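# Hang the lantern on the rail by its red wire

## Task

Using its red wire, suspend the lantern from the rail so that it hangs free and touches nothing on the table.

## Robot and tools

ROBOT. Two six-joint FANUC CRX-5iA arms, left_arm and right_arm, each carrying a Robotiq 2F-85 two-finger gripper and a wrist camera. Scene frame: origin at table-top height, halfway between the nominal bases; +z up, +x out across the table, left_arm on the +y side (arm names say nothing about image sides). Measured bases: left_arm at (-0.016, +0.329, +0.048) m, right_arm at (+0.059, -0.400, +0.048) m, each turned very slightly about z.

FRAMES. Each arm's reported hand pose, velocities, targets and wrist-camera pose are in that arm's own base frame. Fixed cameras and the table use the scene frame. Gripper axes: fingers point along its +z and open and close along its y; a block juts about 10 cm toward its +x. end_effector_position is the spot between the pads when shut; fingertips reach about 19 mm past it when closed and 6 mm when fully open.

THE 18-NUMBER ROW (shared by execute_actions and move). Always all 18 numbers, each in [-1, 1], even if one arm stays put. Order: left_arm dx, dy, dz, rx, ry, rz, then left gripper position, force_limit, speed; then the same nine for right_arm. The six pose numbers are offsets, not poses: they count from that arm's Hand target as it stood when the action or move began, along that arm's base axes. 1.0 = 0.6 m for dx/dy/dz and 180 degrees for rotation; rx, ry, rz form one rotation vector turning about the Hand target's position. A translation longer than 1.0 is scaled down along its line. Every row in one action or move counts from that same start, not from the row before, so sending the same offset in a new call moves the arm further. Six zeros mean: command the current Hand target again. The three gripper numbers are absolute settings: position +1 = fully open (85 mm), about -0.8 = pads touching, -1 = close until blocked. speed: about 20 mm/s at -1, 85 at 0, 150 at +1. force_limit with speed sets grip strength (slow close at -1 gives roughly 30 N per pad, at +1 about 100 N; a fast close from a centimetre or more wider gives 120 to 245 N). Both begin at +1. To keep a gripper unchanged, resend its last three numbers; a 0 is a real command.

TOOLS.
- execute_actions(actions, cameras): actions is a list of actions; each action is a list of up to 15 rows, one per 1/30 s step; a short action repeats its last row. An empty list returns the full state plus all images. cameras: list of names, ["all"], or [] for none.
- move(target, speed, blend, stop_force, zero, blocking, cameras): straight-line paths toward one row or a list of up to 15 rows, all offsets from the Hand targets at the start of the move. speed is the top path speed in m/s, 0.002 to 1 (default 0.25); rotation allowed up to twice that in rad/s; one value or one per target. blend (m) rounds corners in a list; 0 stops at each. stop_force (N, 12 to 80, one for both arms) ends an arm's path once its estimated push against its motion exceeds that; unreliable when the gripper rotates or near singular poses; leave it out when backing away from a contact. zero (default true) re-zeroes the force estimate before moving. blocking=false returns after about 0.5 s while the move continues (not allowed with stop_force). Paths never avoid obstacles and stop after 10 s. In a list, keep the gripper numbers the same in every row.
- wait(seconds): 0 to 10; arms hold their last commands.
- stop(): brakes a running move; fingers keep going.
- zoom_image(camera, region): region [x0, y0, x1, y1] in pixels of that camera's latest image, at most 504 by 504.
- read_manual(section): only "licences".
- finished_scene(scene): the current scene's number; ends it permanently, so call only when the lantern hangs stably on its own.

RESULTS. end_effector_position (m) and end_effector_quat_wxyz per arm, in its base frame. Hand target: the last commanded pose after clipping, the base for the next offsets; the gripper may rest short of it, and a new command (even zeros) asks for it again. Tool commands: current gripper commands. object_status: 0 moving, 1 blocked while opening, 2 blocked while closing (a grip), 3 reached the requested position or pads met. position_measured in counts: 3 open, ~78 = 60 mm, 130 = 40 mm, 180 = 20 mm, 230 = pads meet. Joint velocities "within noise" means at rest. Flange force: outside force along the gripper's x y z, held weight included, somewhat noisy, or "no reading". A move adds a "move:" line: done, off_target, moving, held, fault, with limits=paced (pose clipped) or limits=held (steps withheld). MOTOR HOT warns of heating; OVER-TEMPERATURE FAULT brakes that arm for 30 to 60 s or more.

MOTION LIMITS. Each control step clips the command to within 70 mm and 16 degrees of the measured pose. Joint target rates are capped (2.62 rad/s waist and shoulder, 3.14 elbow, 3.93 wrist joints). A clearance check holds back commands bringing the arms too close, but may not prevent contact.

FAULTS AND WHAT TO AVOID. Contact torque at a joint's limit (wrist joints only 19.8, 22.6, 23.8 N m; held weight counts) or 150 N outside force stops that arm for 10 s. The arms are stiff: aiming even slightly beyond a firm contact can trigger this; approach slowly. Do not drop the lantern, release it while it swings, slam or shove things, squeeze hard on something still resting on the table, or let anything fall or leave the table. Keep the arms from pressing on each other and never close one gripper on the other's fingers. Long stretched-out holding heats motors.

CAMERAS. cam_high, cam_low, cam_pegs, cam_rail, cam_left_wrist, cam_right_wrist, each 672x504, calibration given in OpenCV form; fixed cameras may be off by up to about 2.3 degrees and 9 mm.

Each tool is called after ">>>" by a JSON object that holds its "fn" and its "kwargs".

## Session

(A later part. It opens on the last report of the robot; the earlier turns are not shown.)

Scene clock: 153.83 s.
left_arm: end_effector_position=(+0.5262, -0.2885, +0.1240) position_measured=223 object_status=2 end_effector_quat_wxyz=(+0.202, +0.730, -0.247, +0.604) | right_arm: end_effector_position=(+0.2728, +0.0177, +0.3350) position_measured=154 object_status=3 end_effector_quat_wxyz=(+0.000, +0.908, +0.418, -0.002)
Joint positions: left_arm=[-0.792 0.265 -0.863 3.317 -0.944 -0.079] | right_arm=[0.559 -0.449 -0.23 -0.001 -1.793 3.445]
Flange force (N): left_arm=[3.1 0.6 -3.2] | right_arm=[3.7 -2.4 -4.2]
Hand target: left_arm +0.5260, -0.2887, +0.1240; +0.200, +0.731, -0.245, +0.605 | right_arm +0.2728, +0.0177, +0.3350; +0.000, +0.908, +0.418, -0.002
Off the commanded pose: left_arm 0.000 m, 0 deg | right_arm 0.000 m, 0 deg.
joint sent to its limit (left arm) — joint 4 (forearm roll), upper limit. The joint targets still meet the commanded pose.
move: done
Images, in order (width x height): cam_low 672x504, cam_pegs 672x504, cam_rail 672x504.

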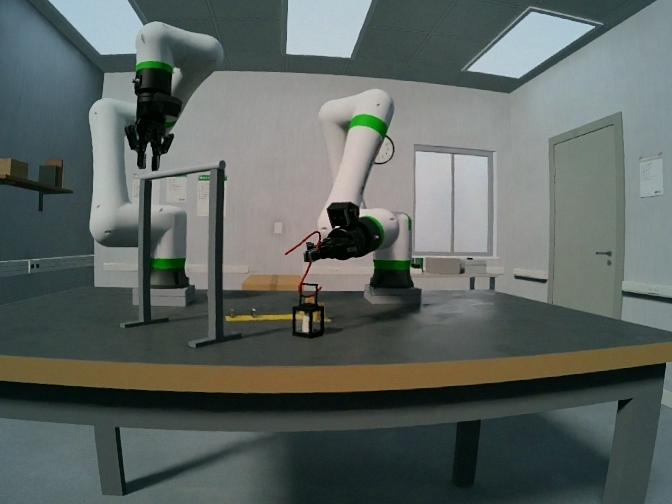

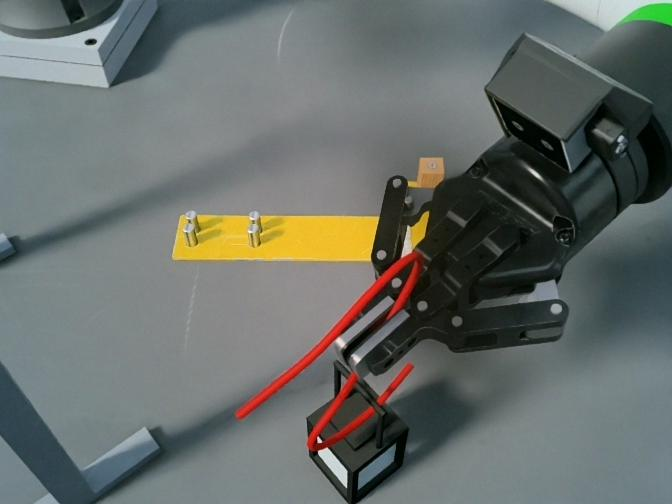

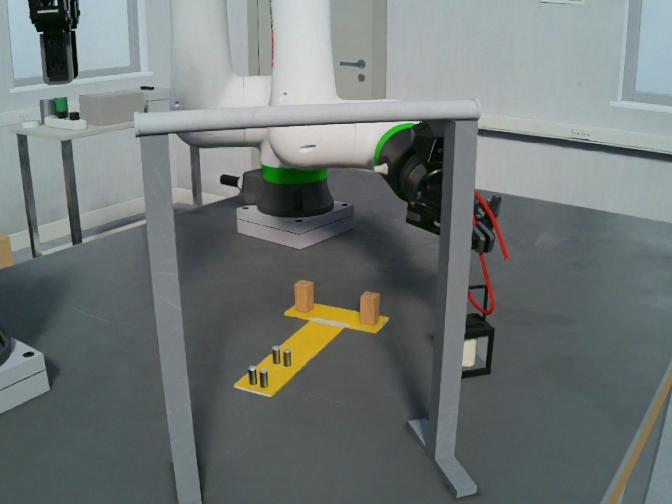

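>>> {"fn": "move", "kwargs": {"target": [[0.0267,-0.02,0.033,0.113,0.1513,0,-1,0,-1,0,0,0,0,0,0,-0.2,0,-0.9],[0.0267,-0.02,0.15,0.113,0.1513,0,-1,0,-1,0,0,0,0,0,0,-0.2,0,-0.9]], "speed": 0.1, "cameras": ["cam_pegs","cam_low","cam_rail"]}}

>>> {"fn": "zoom_image", "kwargs": {"camera": "cam_low", "region": [210, 170, 390, 350]}}

Scene clock: 158.80 s.
left_arm: end_effector_position=(+0.5420, -0.3007, +0.2140) position_measured=223 object_status=2 end_effector_quat_wxyz=(+0.121, +0.875, -0.293, +0.364) | right_arm: end_effector_position=(+0.2728, +0.0177, +0.3350) position_measured=154 object_status=3 end_effector_quat_wxyz=(+0.000, +0.908, +0.418, -0.002)
Joint positions: left_arm=[-0.752 -0.046 -0.495 2.915 0.345 0.287] | right_arm=[0.559 -0.449 -0.23 -0.001 -1.793 3.445]
Flange force (N): left_arm=no reading | right_arm=[3.7 -2.5 -4.2]
Hand target: left_arm +0.5420, -0.3007, +0.2140; +0.121, +0.875, -0.293, +0.364 | right_arm +0.2728, +0.0177, +0.3350; +0.000, +0.908, +0.418, -0.002
Off the commanded pose: left_arm 0.000 m, 0 deg | right_arm 0.000 m, 0 deg.
move: done
Images, in order (width x height): cam_low 672x504, cam_pegs 672x504, cam_rail 672x504.

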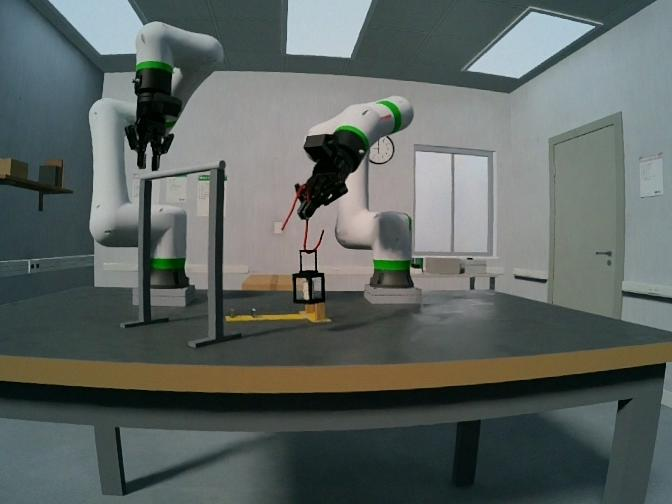

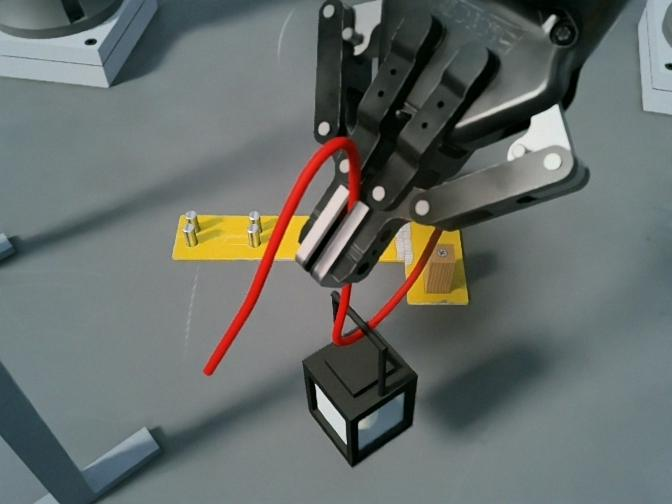

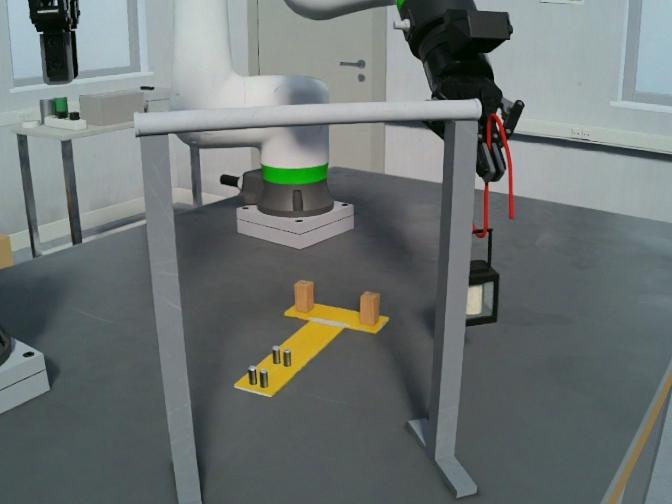

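Scaled by 2.800 from the camera's 672x504 image, which has a finer 960x720 frame.

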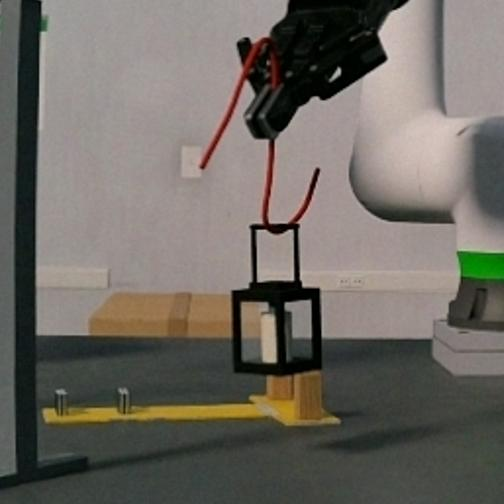

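>>> {"fn": "move", "kwargs": {"target": [[-0.05,-0.05,0.277,0,0,0,-1,0,-1,0.05,-0.3,0.05,0,0,0,-0.2,0,-0.9],[-0.205,-0.321,0.277,0,0,0,-1,0,-1,0.05,-0.5,0.05,0,0,0,-0.2,0,-0.9]], "speed": 0.15, "blend": 0.03, "cameras": ["all"]}}

Scene clock: 163.23 s.
left_arm: end_effector_position=(+0.4190, -0.4933, +0.3802) position_measured=223 object_status=2 end_effector_quat_wxyz=(+0.121, +0.875, -0.293, +0.364) | right_arm: end_effector_position=(+0.3031, -0.2813, +0.3649) position_measured=154 object_status=3 end_effector_quat_wxyz=(+0.118, +0.957, +0.261, -0.048)
Joint positions: left_arm=[-1.234 -0.038 -0.188 2.568 0.812 0.857] | right_arm=[-0.231 -0.18 -0.073 0.255 -1.646 3.928]
Flange force (N): left_arm=[-6.6 -0.8 0.2] | right_arm=[4.9 4.7 -3.3]
Hand target: left_arm +0.4190, -0.4933, +0.3802; +0.121, +0.875, -0.293, +0.364 | right_arm +0.3028, -0.2823, +0.3650; +0.039, +0.929, +0.368, -0.017
Off the commanded pose: left_arm 0.000 m, 0 deg | right_arm 0.001 m, 24 deg; orientation clipped.
joint sent to its limit (right arm) — joint 6 (wrist roll), upper limit. The joint targets are off in orientation, not in position.
move: off_target (right_arm); limits=paced
camera_calibration:
cam_left_wrist: T_world_to_cam=[[-0.610346, -0.792108, 0.0065831, -0.136958], [-0.713942, 0.546478, -0.437776, 0.753295], [0.343168, -0.271895, -0.89906, 0.194674], [0, 0, 0, 1]] pos_world=[0.387411, -0.467214, 0.505699]
cam_right_wrist: T_world_to_cam=[[0.510759, -0.826593, 0.236368, -0.465107], [-0.809277, -0.369467, 0.456689, -0.0088428], [-0.290166, -0.424545, -0.857651, 0.410785], [0, 0, 0, 1]] pos_world=[0.349597, -0.213324, 0.466285]

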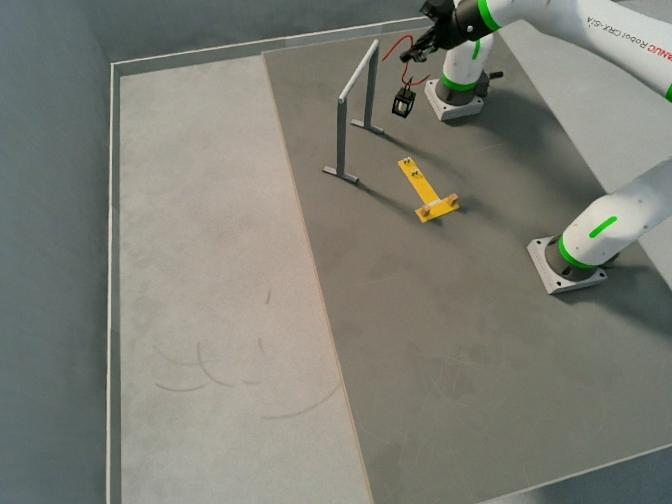

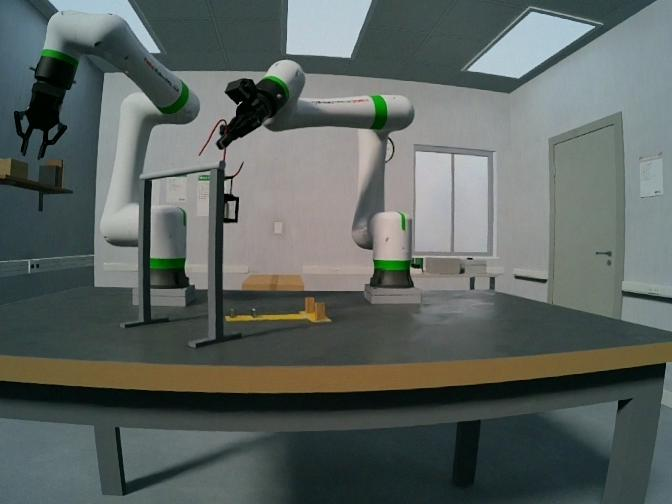

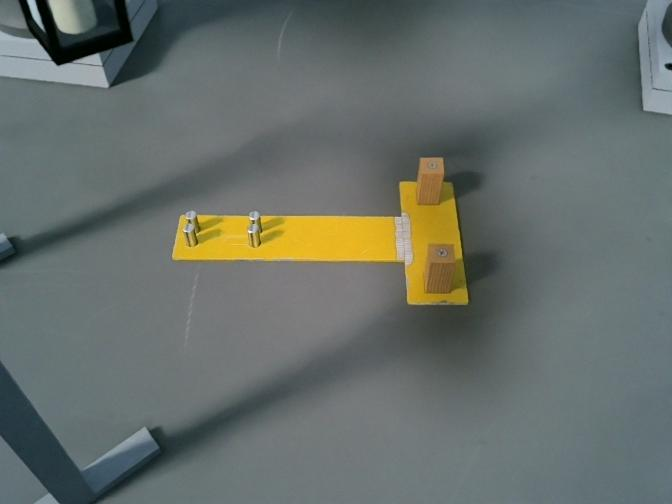

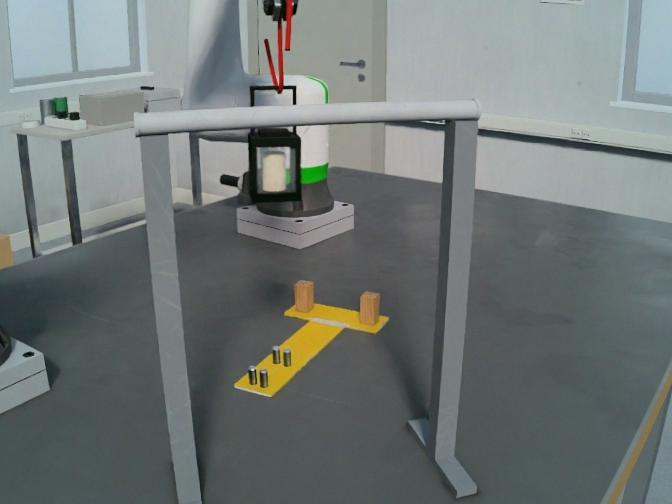

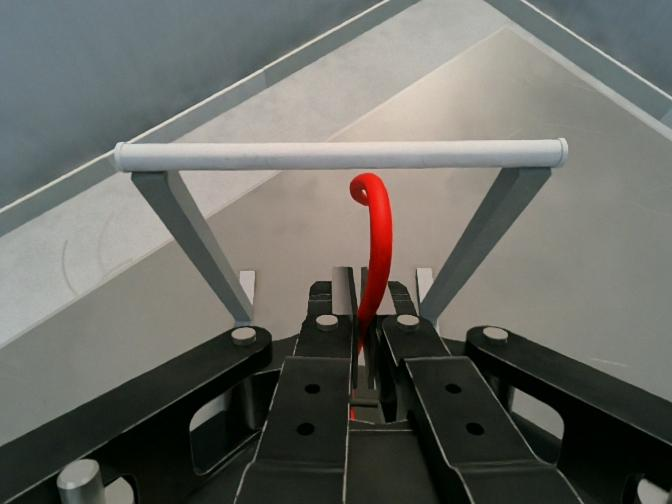

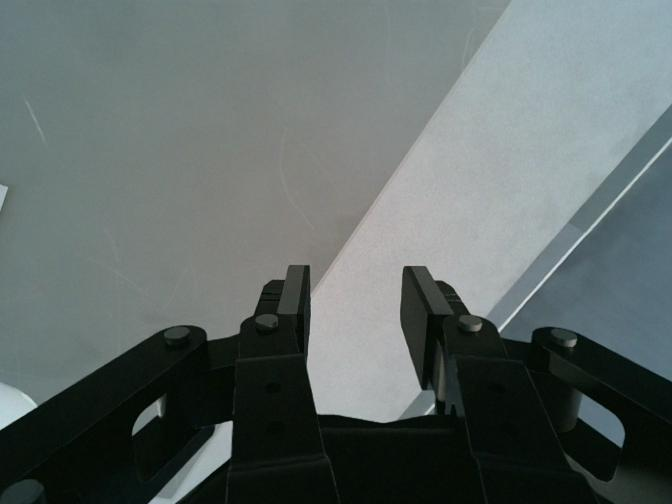

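>>> {"fn": "move", "kwargs": {"target": [0.1562,-0.1168,0,0,0,0,-1,0,-1,0,0,0,0,0,0,-0.2,0,-0.9], "speed": 0.08, "cameras": ["cam_rail","cam_low","cam_left_wrist","cam_high"]}}

>>> {"fn": "zoom_image", "kwargs": {"camera": "cam_low", "region": [120, 80, 300, 260]}}

Scene clock: 165.27 s.
left_arm: end_effector_position=(+0.5127, -0.5634, +0.3802) position_measured=223 object_status=2 end_effector_quat_wxyz=(+0.121, +0.875, -0.293, +0.364) | right_arm: end_effector_position=(+0.3031, -0.2813, +0.3648) position_measured=154 object_status=3 end_effector_quat_wxyz=(+0.118, +0.957, +0.261, -0.048)
Joint positions: left_arm=[-1.122 0.245 0.15 2.672 0.804 0.687] | right_arm=[-0.231 -0.18 -0.073 0.255 -1.646 3.928]
Flange force (N): left_arm=[-7.6 -0.4 -0.8] | right_arm=[4.3 4.3 -4.6]
Hand target: left_arm +0.5127, -0.5634, +0.3802; +0.121, +0.875, -0.293, +0.364 | right_arm +0.3028, -0.2823, +0.3650; +0.039, +0.929, +0.368, -0.017
Off the commanded pose: left_arm 0.000 m, 0 deg | right_arm 0.001 m, 16 deg.
joint sent to its limit (right arm) — joint 6 (wrist roll), upper limit. The joint targets are off in orientation, not in position.
move: off_target (right_arm); limits=paced
camera_calibration:
cam_left_wrist: T_world_to_cam=[[-0.610346, -0.792108, 0.0065831, -0.135295], [-0.713942, 0.546478, -0.437776, 0.858499], [0.343168, -0.271895, -0.89906, 0.143459], [0, 0, 0, 1]] pos_world=[0.481111, -0.537314, 0.505699]
Images, in order (width x height): cam_high 672x504, cam_low 672x504, cam_rail 672x504, cam_left_wrist 672x504.

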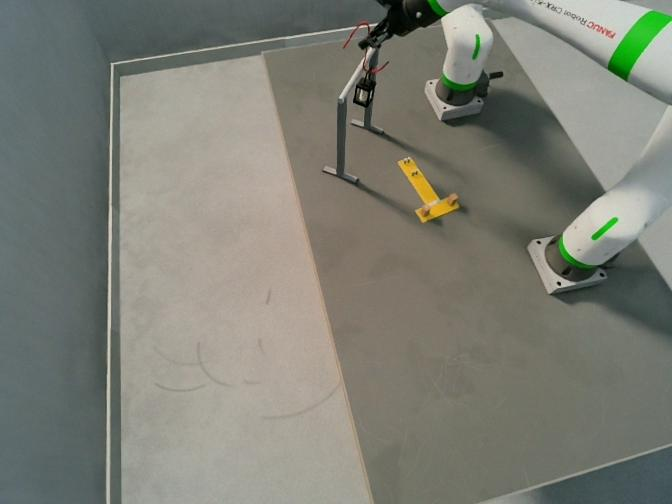

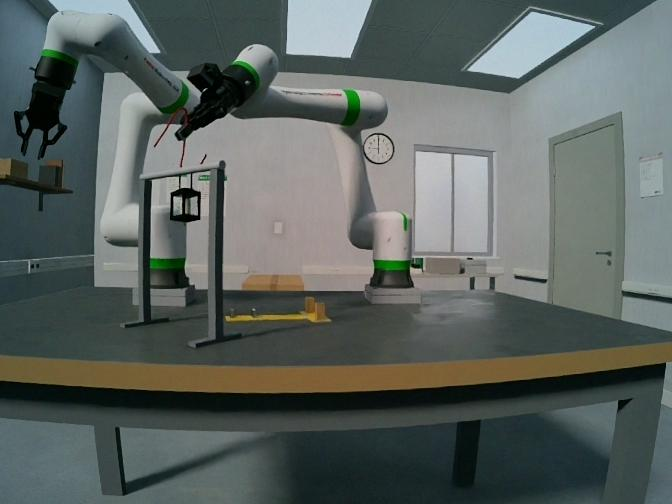

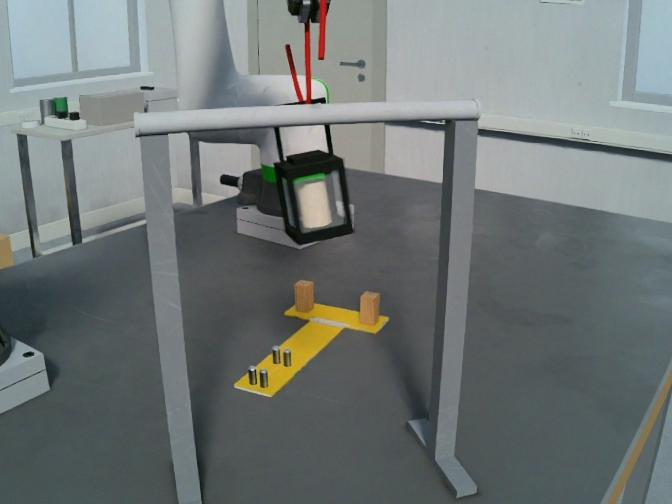

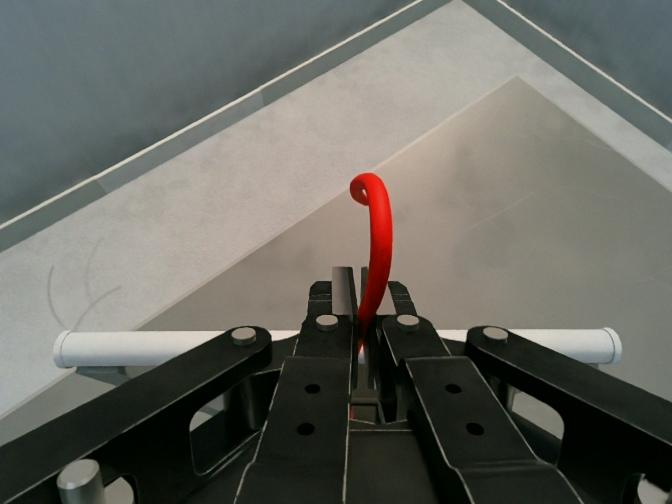

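Scaled by 2.800 from the camera's 672x504 image, which has a finer 960x720 frame.

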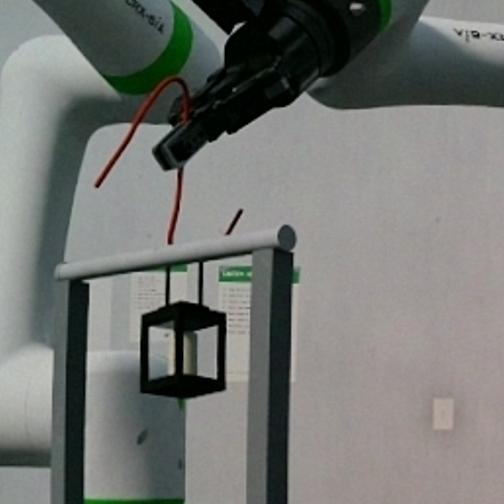

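>>> {"fn": "move", "kwargs": {"target": [[-0.0334,0.025,0,0,0,0,-1,0,-1,0,0,0,0,0,0,-0.2,0,-0.9],[-0.0334,0.025,-0.117,0,0,0,-1,0,-1,0,0,0,0,0,0,-0.2,0,-0.9]], "speed": 0.06, "cameras": ["cam_rail","cam_low","cam_left_wrist"]}}

>>> {"fn": "zoom_image", "kwargs": {"camera": "cam_low", "region": [130, 90, 270, 230]}}

>>> {"fn": "zoom_image", "kwargs": {"camera": "cam_rail", "region": [220, 0, 400, 180]}}

Scene clock: 168.50 s.
left_arm: end_effector_position=(+0.4927, -0.5484, +0.3100) position_measured=223 object_status=2 end_effector_quat_wxyz=(+0.121, +0.875, -0.293, +0.364) | right_arm: end_effector_position=(+0.3031, -0.2813, +0.3648) position_measured=154 object_status=3 end_effector_quat_wxyz=(+0.118, +0.957, +0.261, -0.048)
Joint positions: left_arm=[-1.129 0.191 -0.108 2.547 0.631 0.853] | right_arm=[-0.231 -0.18 -0.073 0.255 -1.646 3.928]
Flange force (N): left_arm=[-7.3 -0.9 -1.3] | right_arm=[4.2 4.6 -4.7]
Hand target: left_arm +0.4927, -0.5484, +0.3100; +0.121, +0.875, -0.293, +0.364 | right_arm +0.3028, -0.2823, +0.3650; +0.039, +0.929, +0.368, -0.017
Off the commanded pose: left_arm 0.000 m, 0 deg | right_arm 0.001 m, 16 deg.
joint sent to its limit (right arm) — joint 6 (wrist roll), upper limit. The joint targets are off in orientation, not in position.
move: off_target (right_arm)
camera_calibration:
cam_left_wrist: T_world_to_cam=[[-0.610346, -0.792108, 0.00658256, -0.135158], [-0.713957, 0.54649, -0.437737, 0.805288], [0.343137, -0.27187, -0.899079, 0.0913224], [0, 0, 0, 1]] pos_world=[0.461111, -0.522314, 0.4355]
Images, in order (width x height): cam_low 672x504, cam_rail 672x504, cam_left_wrist 672x504.

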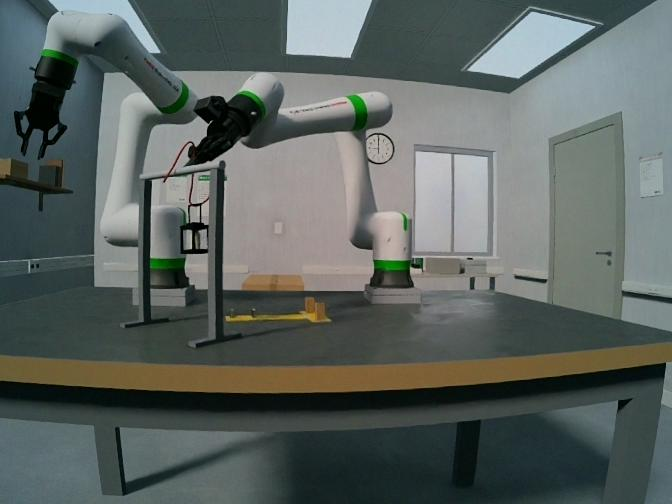

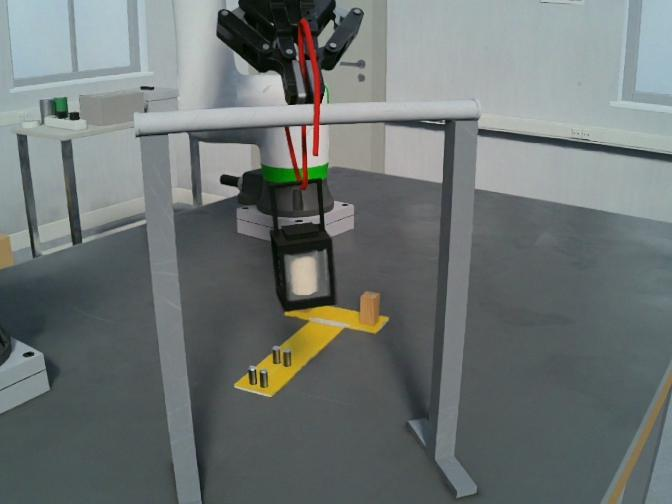

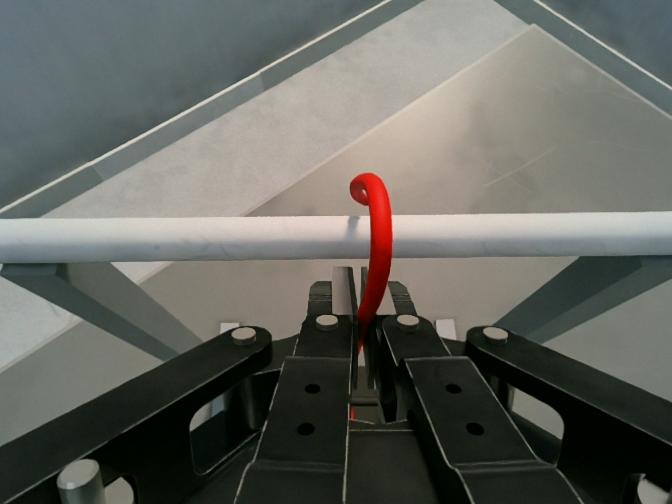

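Scaled by 3.600 from the camera's 672x504 image, which has a finer 960x720 frame.

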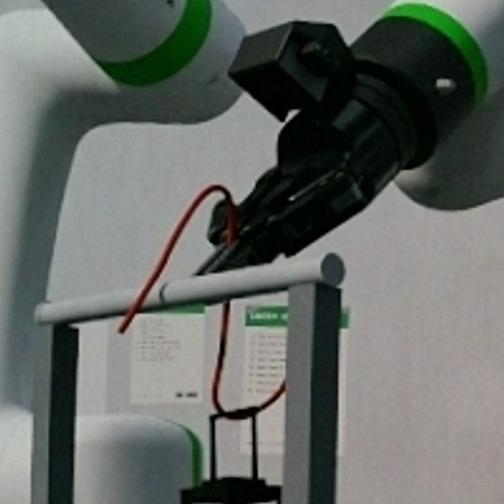

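Scaled by 2.800 from the camera's 672x504 image, which has a finer 960x720 frame.

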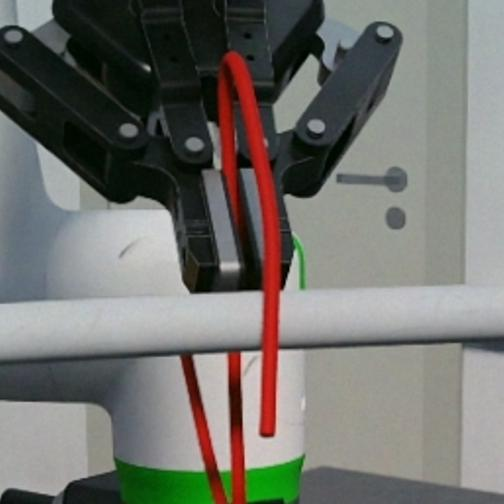

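>>> {"fn": "move", "kwargs": {"target": [[0.0053,-0.004,-0.05,0,0,0,-1,0,-1,0,0,0,0,0,0,-0.2,0,-0.9],[0.029,-0.0217,-0.072,0,0,0,-1,0,-1,0,0,0,0,0,0,-0.2,0,-0.9]], "speed": 0.04, "cameras": ["cam_rail","cam_low","cam_left_wrist"]}}

>>> {"fn": "zoom_image", "kwargs": {"camera": "cam_low", "region": [130, 110, 270, 250]}}

>>> {"fn": "zoom_image", "kwargs": {"camera": "cam_rail", "region": [220, 20, 400, 200]}}

Scene clock: 170.83 s.
left_arm: end_effector_position=(+0.5101, -0.5614, +0.2668) position_measured=223 object_status=2 end_effector_quat_wxyz=(+0.121, +0.875, -0.293, +0.364) | right_arm: end_effector_position=(+0.3031, -0.2813, +0.3648) position_measured=154 object_status=3 end_effector_quat_wxyz=(+0.118, +0.957, +0.261, -0.048)
Joint positions: left_arm=[-1.1 0.261 -0.14 2.48 0.533 0.921] | right_arm=[-0.231 -0.18 -0.073 0.255 -1.646 3.928]
Flange force (N): left_arm=[-6.5 -1.1 -1.5] | right_arm=[4.2 3.9 -4.3]
Hand target: left_arm +0.5101, -0.5614, +0.2668; +0.121, +0.875, -0.293, +0.364 | right_arm +0.3028, -0.2823, +0.3650; +0.039, +0.929, +0.368, -0.017
Off the commanded pose: left_arm 0.000 m, 0 deg | right_arm 0.001 m, 16 deg.
joint sent to its limit (right arm) — joint 6 (wrist roll), upper limit. The joint targets are off in orientation, not in position.
move: off_target (right_arm)
camera_calibration:
cam_left_wrist: T_world_to_cam=[[-0.610346, -0.792108, 0.0065831, -0.134631], [-0.713942, 0.546478, -0.437776, 0.805961], [0.343168, -0.271895, -0.89906, 0.0429145], [0, 0, 0, 1]] pos_world=[0.478511, -0.535414, 0.392299]
Images, in order (width x height): cam_low 672x504, cam_rail 672x504, cam_left_wrist 672x504.

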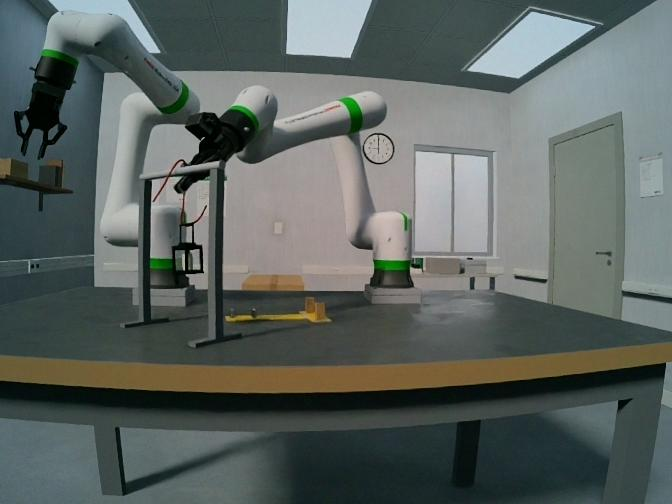

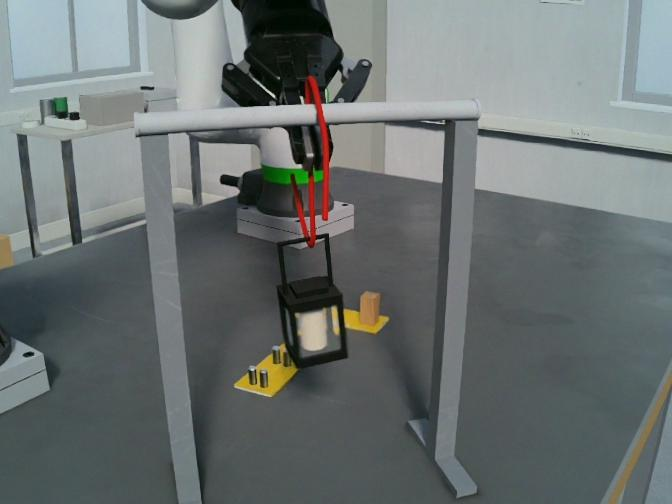

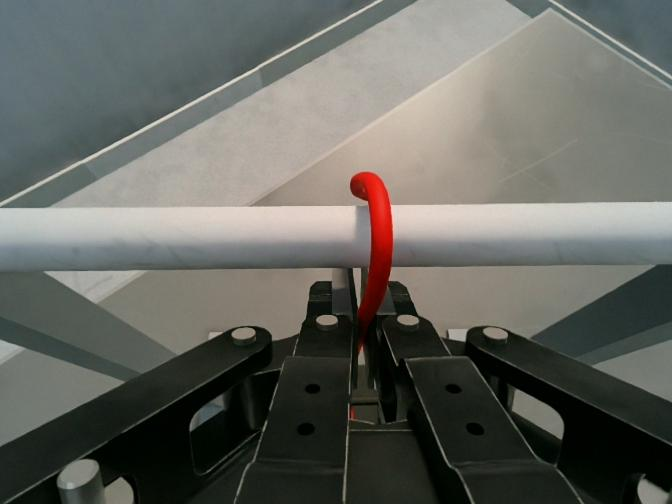

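Scaled by 3.600 from the camera's 672x504 image, which has a finer 960x720 frame.

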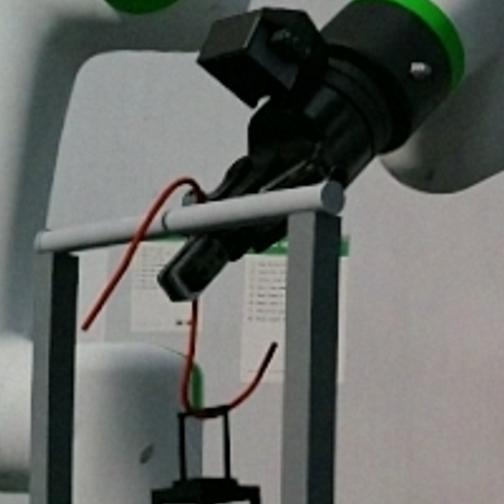

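Scaled by 2.800 from the camera's 672x504 image, which has a finer 960x720 frame.

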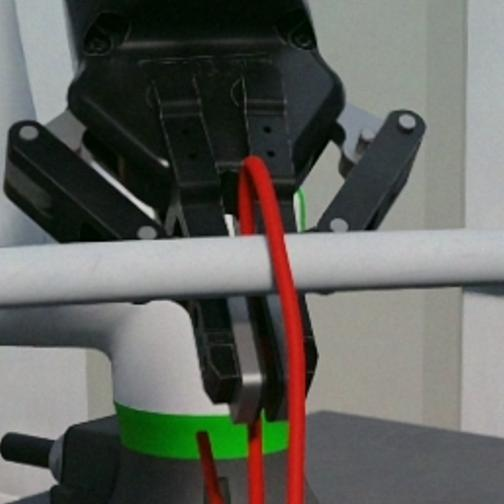

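>>> {"fn": "move", "kwargs": {"target": [0.006,-0.0045,-0.011,0,0,0,-1,0,-1,0,0,0,0,0,0,-0.2,0,-0.9], "speed": 0.02, "cameras": ["cam_rail","cam_low","cam_left_wrist"]}}

>>> {"fn": "zoom_image", "kwargs": {"camera": "cam_low", "region": [130, 110, 270, 250]}}

Scene clock: 171.73 s.
left_arm: end_effector_position=(+0.5137, -0.5641, +0.2603) position_measured=223 object_status=2 end_effector_quat_wxyz=(+0.121, +0.875, -0.293, +0.364) | right_arm: end_effector_position=(+0.3031, -0.2813, +0.3648) position_measured=154 object_status=3 end_effector_quat_wxyz=(+0.118, +0.957, +0.261, -0.048)
Joint positions: left_arm=[-1.095 0.275 -0.14 2.47 0.519 0.931] | right_arm=[-0.231 -0.18 -0.073 0.255 -1.646 3.928]
Flange force (N): left_arm=[-6.3 -0.1 -1.4] | right_arm=[4.3 4.3 -4.4]
Hand target: left_arm +0.5137, -0.5641, +0.2602; +0.121, +0.875, -0.293, +0.364 | right_arm +0.3028, -0.2823, +0.3650; +0.039, +0.929, +0.368, -0.017
Off the commanded pose: left_arm 0.000 m, 0 deg | right_arm 0.001 m, 16 deg.
joint sent to its limit (right arm) — joint 6 (wrist roll), upper limit. The joint targets are off in orientation, not in position.
move: off_target (right_arm)
camera_calibration:
cam_left_wrist: T_world_to_cam=[[-0.610374, -0.792085, 0.00665381, -0.13453], [-0.713923, 0.546465, -0.437825, 0.807119], [0.343159, -0.271987, -0.899035, 0.0349569], [0, 0, 0, 1]] pos_world=[0.482111, -0.538114, 0.3857]
Images, in order (width x height): cam_low 672x504, cam_rail 672x504, cam_left_wrist 672x504.

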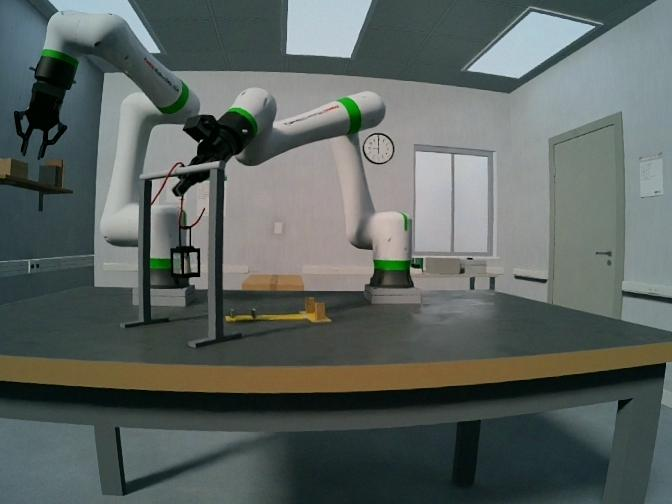

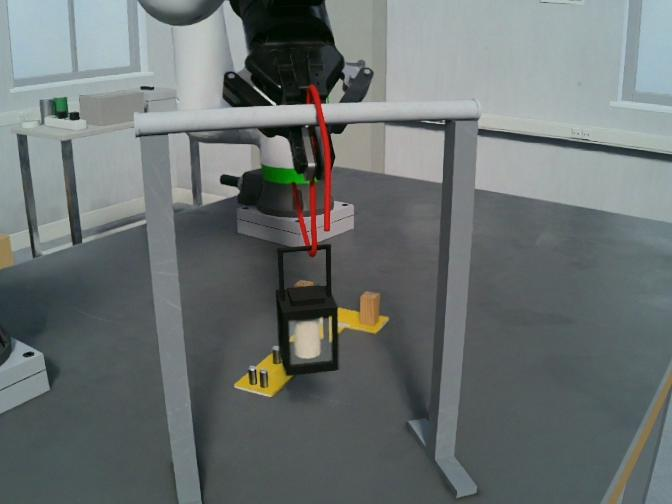

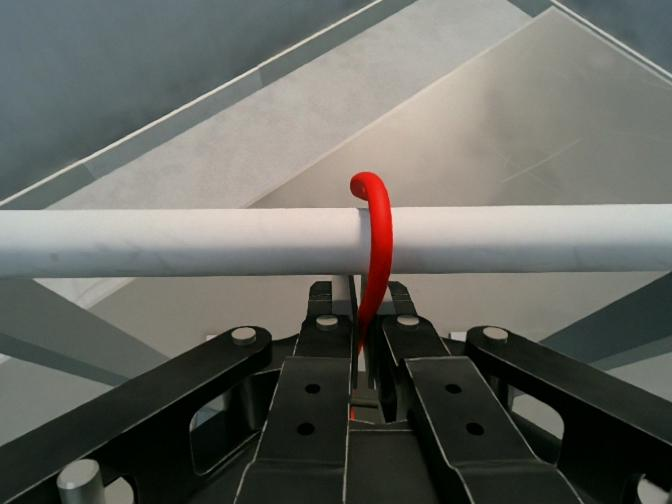

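Scaled by 3.600 from the camera's 672x504 image, which has a finer 960x720 frame.

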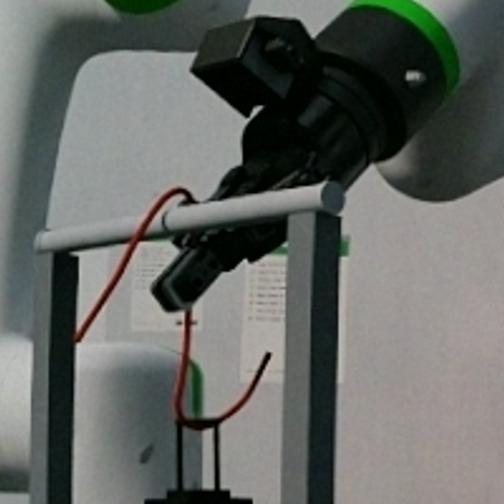

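>>> {"fn": "move", "kwargs": {"target": [0.003,-0.002,-0.01,0,0,0,-1,0,-1,0,0,0,0,0,0,-0.2,0,-0.9], "speed": 0.02, "cameras": ["cam_low","cam_left_wrist"]}}

>>> {"fn": "zoom_image", "kwargs": {"camera": "cam_low", "region": [130, 130, 250, 250]}}

Scene clock: 172.63 s.
left_arm: end_effector_position=(+0.5155, -0.5653, +0.2542) position_measured=223 object_status=2 end_effector_quat_wxyz=(+0.121, +0.875, -0.293, +0.364) | right_arm: end_effector_position=(+0.3031, -0.2813, +0.3648) position_measured=154 object_status=3 end_effector_quat_wxyz=(+0.118, +0.957, +0.261, -0.048)
Joint positions: left_arm=[-1.091 0.283 -0.147 2.457 0.505 0.944] | right_arm=[-0.231 -0.18 -0.073 0.255 -1.646 3.928]
Flange force (N): left_arm=[-6.2 -0.6 -1.5] | right_arm=[4.1 4.1 -4.6]
Hand target: left_arm +0.5155, -0.5653, +0.2542; +0.121, +0.875, -0.293, +0.364 | right_arm +0.3028, -0.2823, +0.3650; +0.039, +0.929, +0.368, -0.017
Off the commanded pose: left_arm 0.000 m, 0 deg | right_arm 0.001 m, 16 deg.
joint sent to its limit (right arm) — joint 6 (wrist roll), upper limit. The joint targets are off in orientation, not in position.
move: off_target (right_arm)
camera_calibration:
cam_left_wrist: T_world_to_cam=[[-0.610346, -0.792108, 0.0065831, -0.134341], [-0.713942, 0.546478, -0.437776, 0.806432], [0.343168, -0.271895, -0.89906, 0.0286728], [0, 0, 0, 1]] pos_world=[0.483911, -0.539314, 0.379699]
Images, in order (width x height): cam_low 672x504, cam_left_wrist 672x504.

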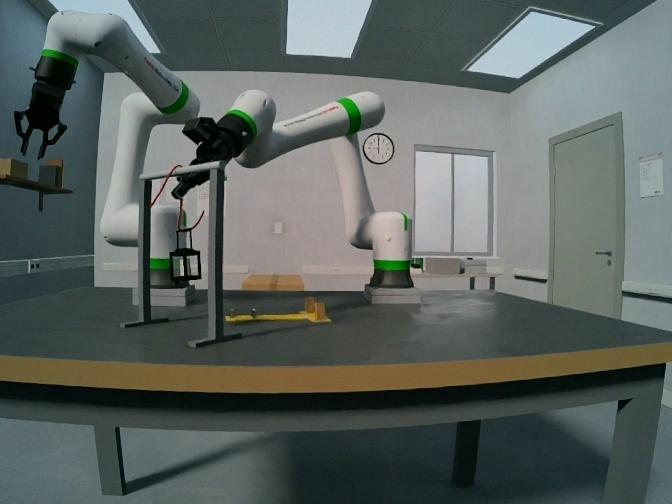

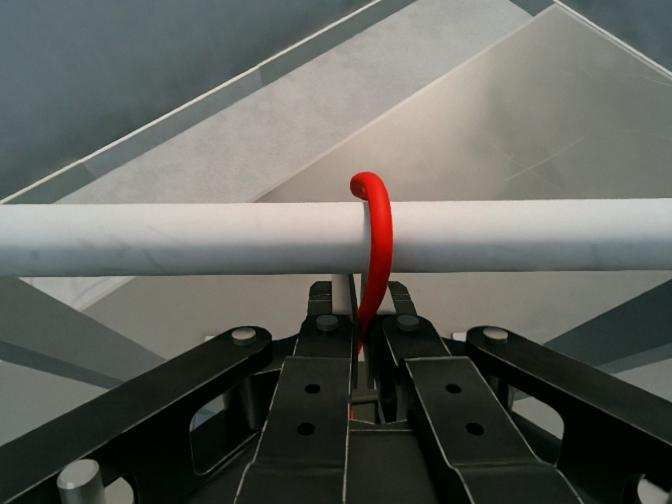

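Scaled by 4.200 from the camera's 672x504 image, which has a finer 960x720 frame.

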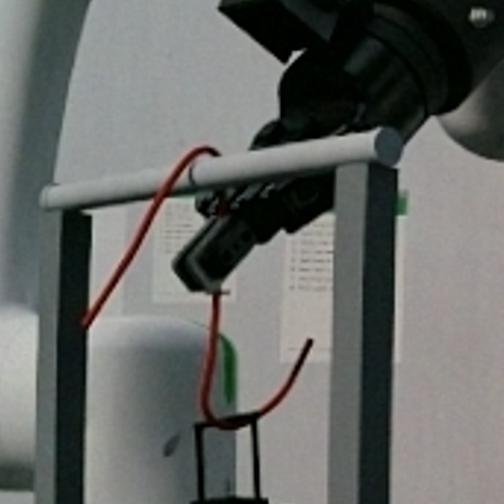

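>>> {"fn": "move", "kwargs": {"target": [0.001,-0.001,-0.009,0,0,0,-1,0,-1,0,0,0,0,0,0,-0.2,0,-0.9], "speed": 0.02, "cameras": ["cam_low","cam_left_wrist"]}}

>>> {"fn": "zoom_image", "kwargs": {"camera": "cam_low", "region": [130, 130, 250, 250]}}

Scene clock: 173.57 s.
left_arm: end_effector_position=(+0.5161, -0.5659, +0.2488) position_measured=223 object_status=2 end_effector_quat_wxyz=(+0.121, +0.875, -0.293, +0.364) | right_arm: end_effector_position=(+0.3031, -0.2813, +0.3648) position_measured=154 object_status=3 end_effector_quat_wxyz=(+0.118, +0.957, +0.261, -0.048)
Joint positions: left_arm=[-1.088 0.288 -0.156 2.442 0.492 0.959] | right_arm=[-0.231 -0.18 -0.073 0.255 -1.646 3.928]
Flange force (N): left_arm=[9.7 -0.4 -7.5] | right_arm=[4.3 4.2 -4.1]
Hand target: left_arm +0.5161, -0.5659, +0.2488; +0.121, +0.875, -0.293, +0.364 | right_arm +0.3028, -0.2823, +0.3650; +0.039, +0.929, +0.368, -0.017
Off the commanded pose: left_arm 0.000 m, 0 deg | right_arm 0.001 m, 16 deg.
joint sent to its limit (right arm) — joint 6 (wrist roll), upper limit. The joint targets are off in orientation, not in position.
move: off_target (right_arm)
camera_calibration:
cam_left_wrist: T_world_to_cam=[[-0.610346, -0.792108, 0.0065831, -0.134415], [-0.713942, 0.546478, -0.437776, 0.804824], [0.343168, -0.271895, -0.89906, 0.0234488], [0, 0, 0, 1]] pos_world=[0.484511, -0.539914, 0.374299]
Images, in order (width x height): cam_low 672x504, cam_left_wrist 672x504.

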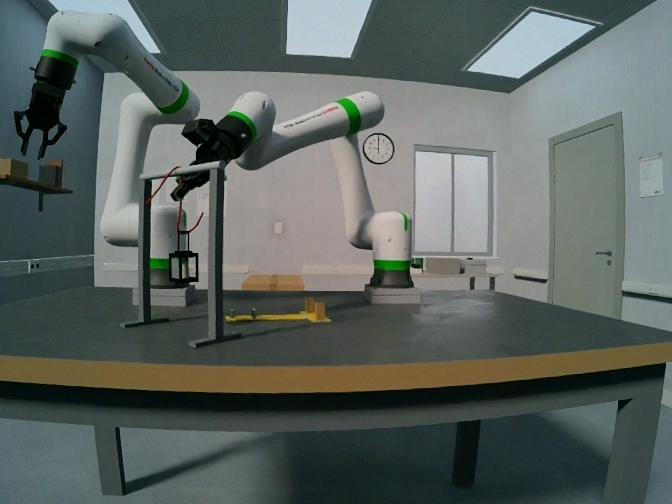

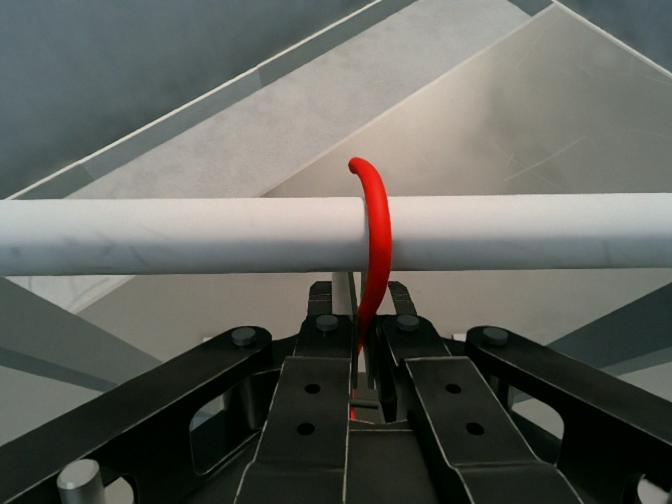

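Scaled by 4.200 from the camera's 672x504 image, which has a finer 960x720 frame.

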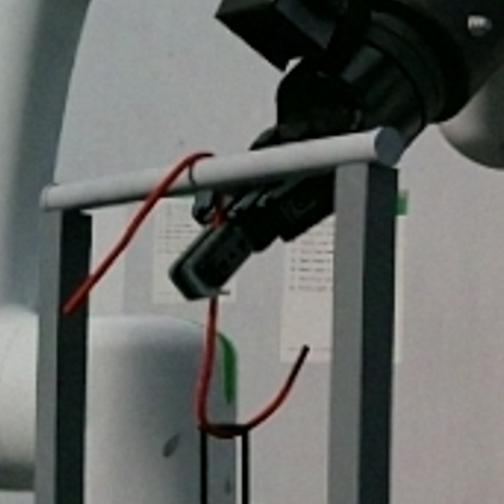

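>>> {"fn": "move", "kwargs": {"target": [[0,0,0,0,0,0,-0.6,0,-1,0,0,0,0,0,0,-0.2,0,-0.9],[-0.14,0.105,0.175,0,0,0,-0.6,0,-1,0,0,0,0,0,0,-0.2,0,-0.9]], "speed": 0.06, "cameras": ["cam_rail","cam_low"]}}

>>> {"fn": "wait", "kwargs": {"seconds": 2, "cameras": ["cam_rail"]}}

Scene clock: 177.63 s.
left_arm: end_effector_position=(+0.4321, -0.5029, +0.3538) position_measured=205 object_status=3 end_effector_quat_wxyz=(+0.121, +0.875, -0.293, +0.364) | right_arm: end_effector_position=(+0.3031, -0.2813, +0.3648) position_measured=154 object_status=3 end_effector_quat_wxyz=(+0.118, +0.957, +0.261, -0.048)
Joint positions: left_arm=[-1.209 0.001 -0.215 2.546 0.743 0.88] | right_arm=[-0.231 -0.18 -0.073 0.255 -1.646 3.928]
Flange force (N): left_arm=[-5.6 -0.6 -1.6] | right_arm=[4.5 3.7 -4.2]
Hand target: left_arm +0.4321, -0.5029, +0.3538; +0.121, +0.875, -0.293, +0.364 | right_arm +0.3028, -0.2823, +0.3650; +0.039, +0.929, +0.368, -0.017
Off the commanded pose: left_arm 0.000 m, 0 deg | right_arm 0.001 m, 16 deg.
joint sent to its limit (right arm) — joint 6 (wrist roll), upper limit. The joint targets are off in orientation, not in position.
move: off_target (right_arm)
Images, in order (width x height): cam_low 672x504, cam_rail 672x504.

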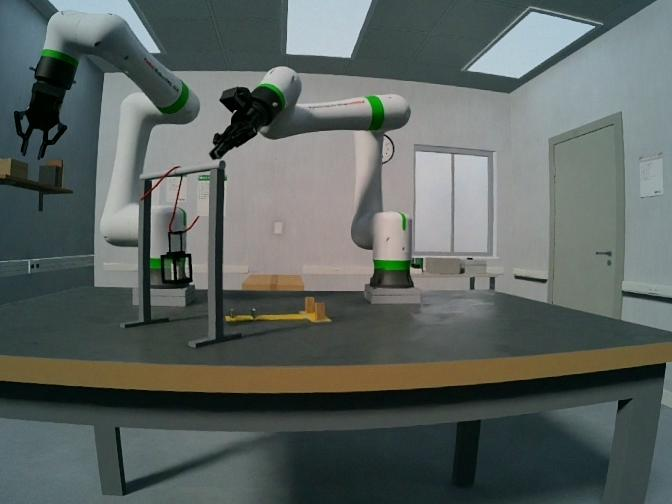

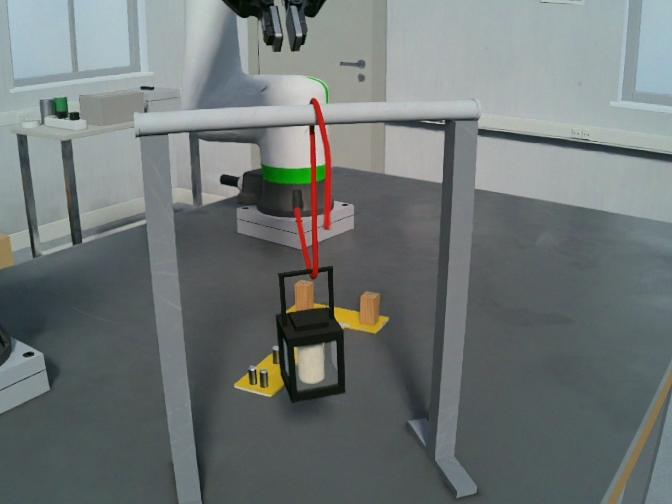

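Scene clock: 179.63 s.
left_arm: end_effector_position=(+0.4321, -0.5029, +0.3538) position_measured=205 object_status=3 end_effector_quat_wxyz=(+0.121, +0.875, -0.293, +0.364) | right_arm: end_effector_position=(+0.3031, -0.2813, +0.3648) position_measured=154 object_status=3 end_effector_quat_wxyz=(+0.118, +0.957, +0.261, -0.048)
Joint positions: left_arm=[-1.209 0.001 -0.215 2.546 0.743 0.88] | right_arm=[-0.231 -0.18 -0.073 0.255 -1.646 3.928]
Flange force (N): left_arm=[-4.7 -0.3 -1.2] | right_arm=[4.4 4.3 -4.4]
Hand target: left_arm +0.4321, -0.5029, +0.3538; +0.121, +0.875, -0.293, +0.364 | right_arm +0.3028, -0.2823, +0.3650; +0.039, +0.929, +0.368, -0.017
Tool commands: left_gripper/position=-0.6 left_gripper/force_limit=+0.0 left_gripper/speed=-1.0 right_gripper/position=-0.2 right_gripper/force_limit=+0.0 right_gripper/speed=-0.9
Off the commanded pose: left_arm 0.000 m, 0 deg | right_arm 0.001 m, 16 deg.
wait: 2.00 s; at rest by 0.17 s
Images, in order (width x height): cam_rail 672x504.

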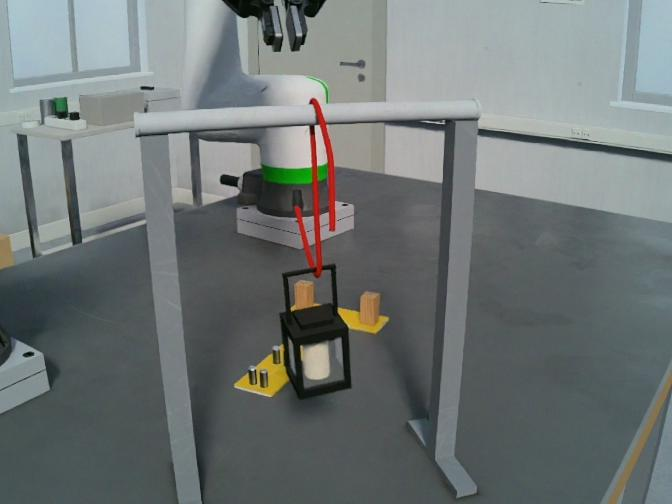

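Hanging.

>>> {"fn": "finished_scene", "kwargs": {"scene": 1}}

The scene is finished: the task was done.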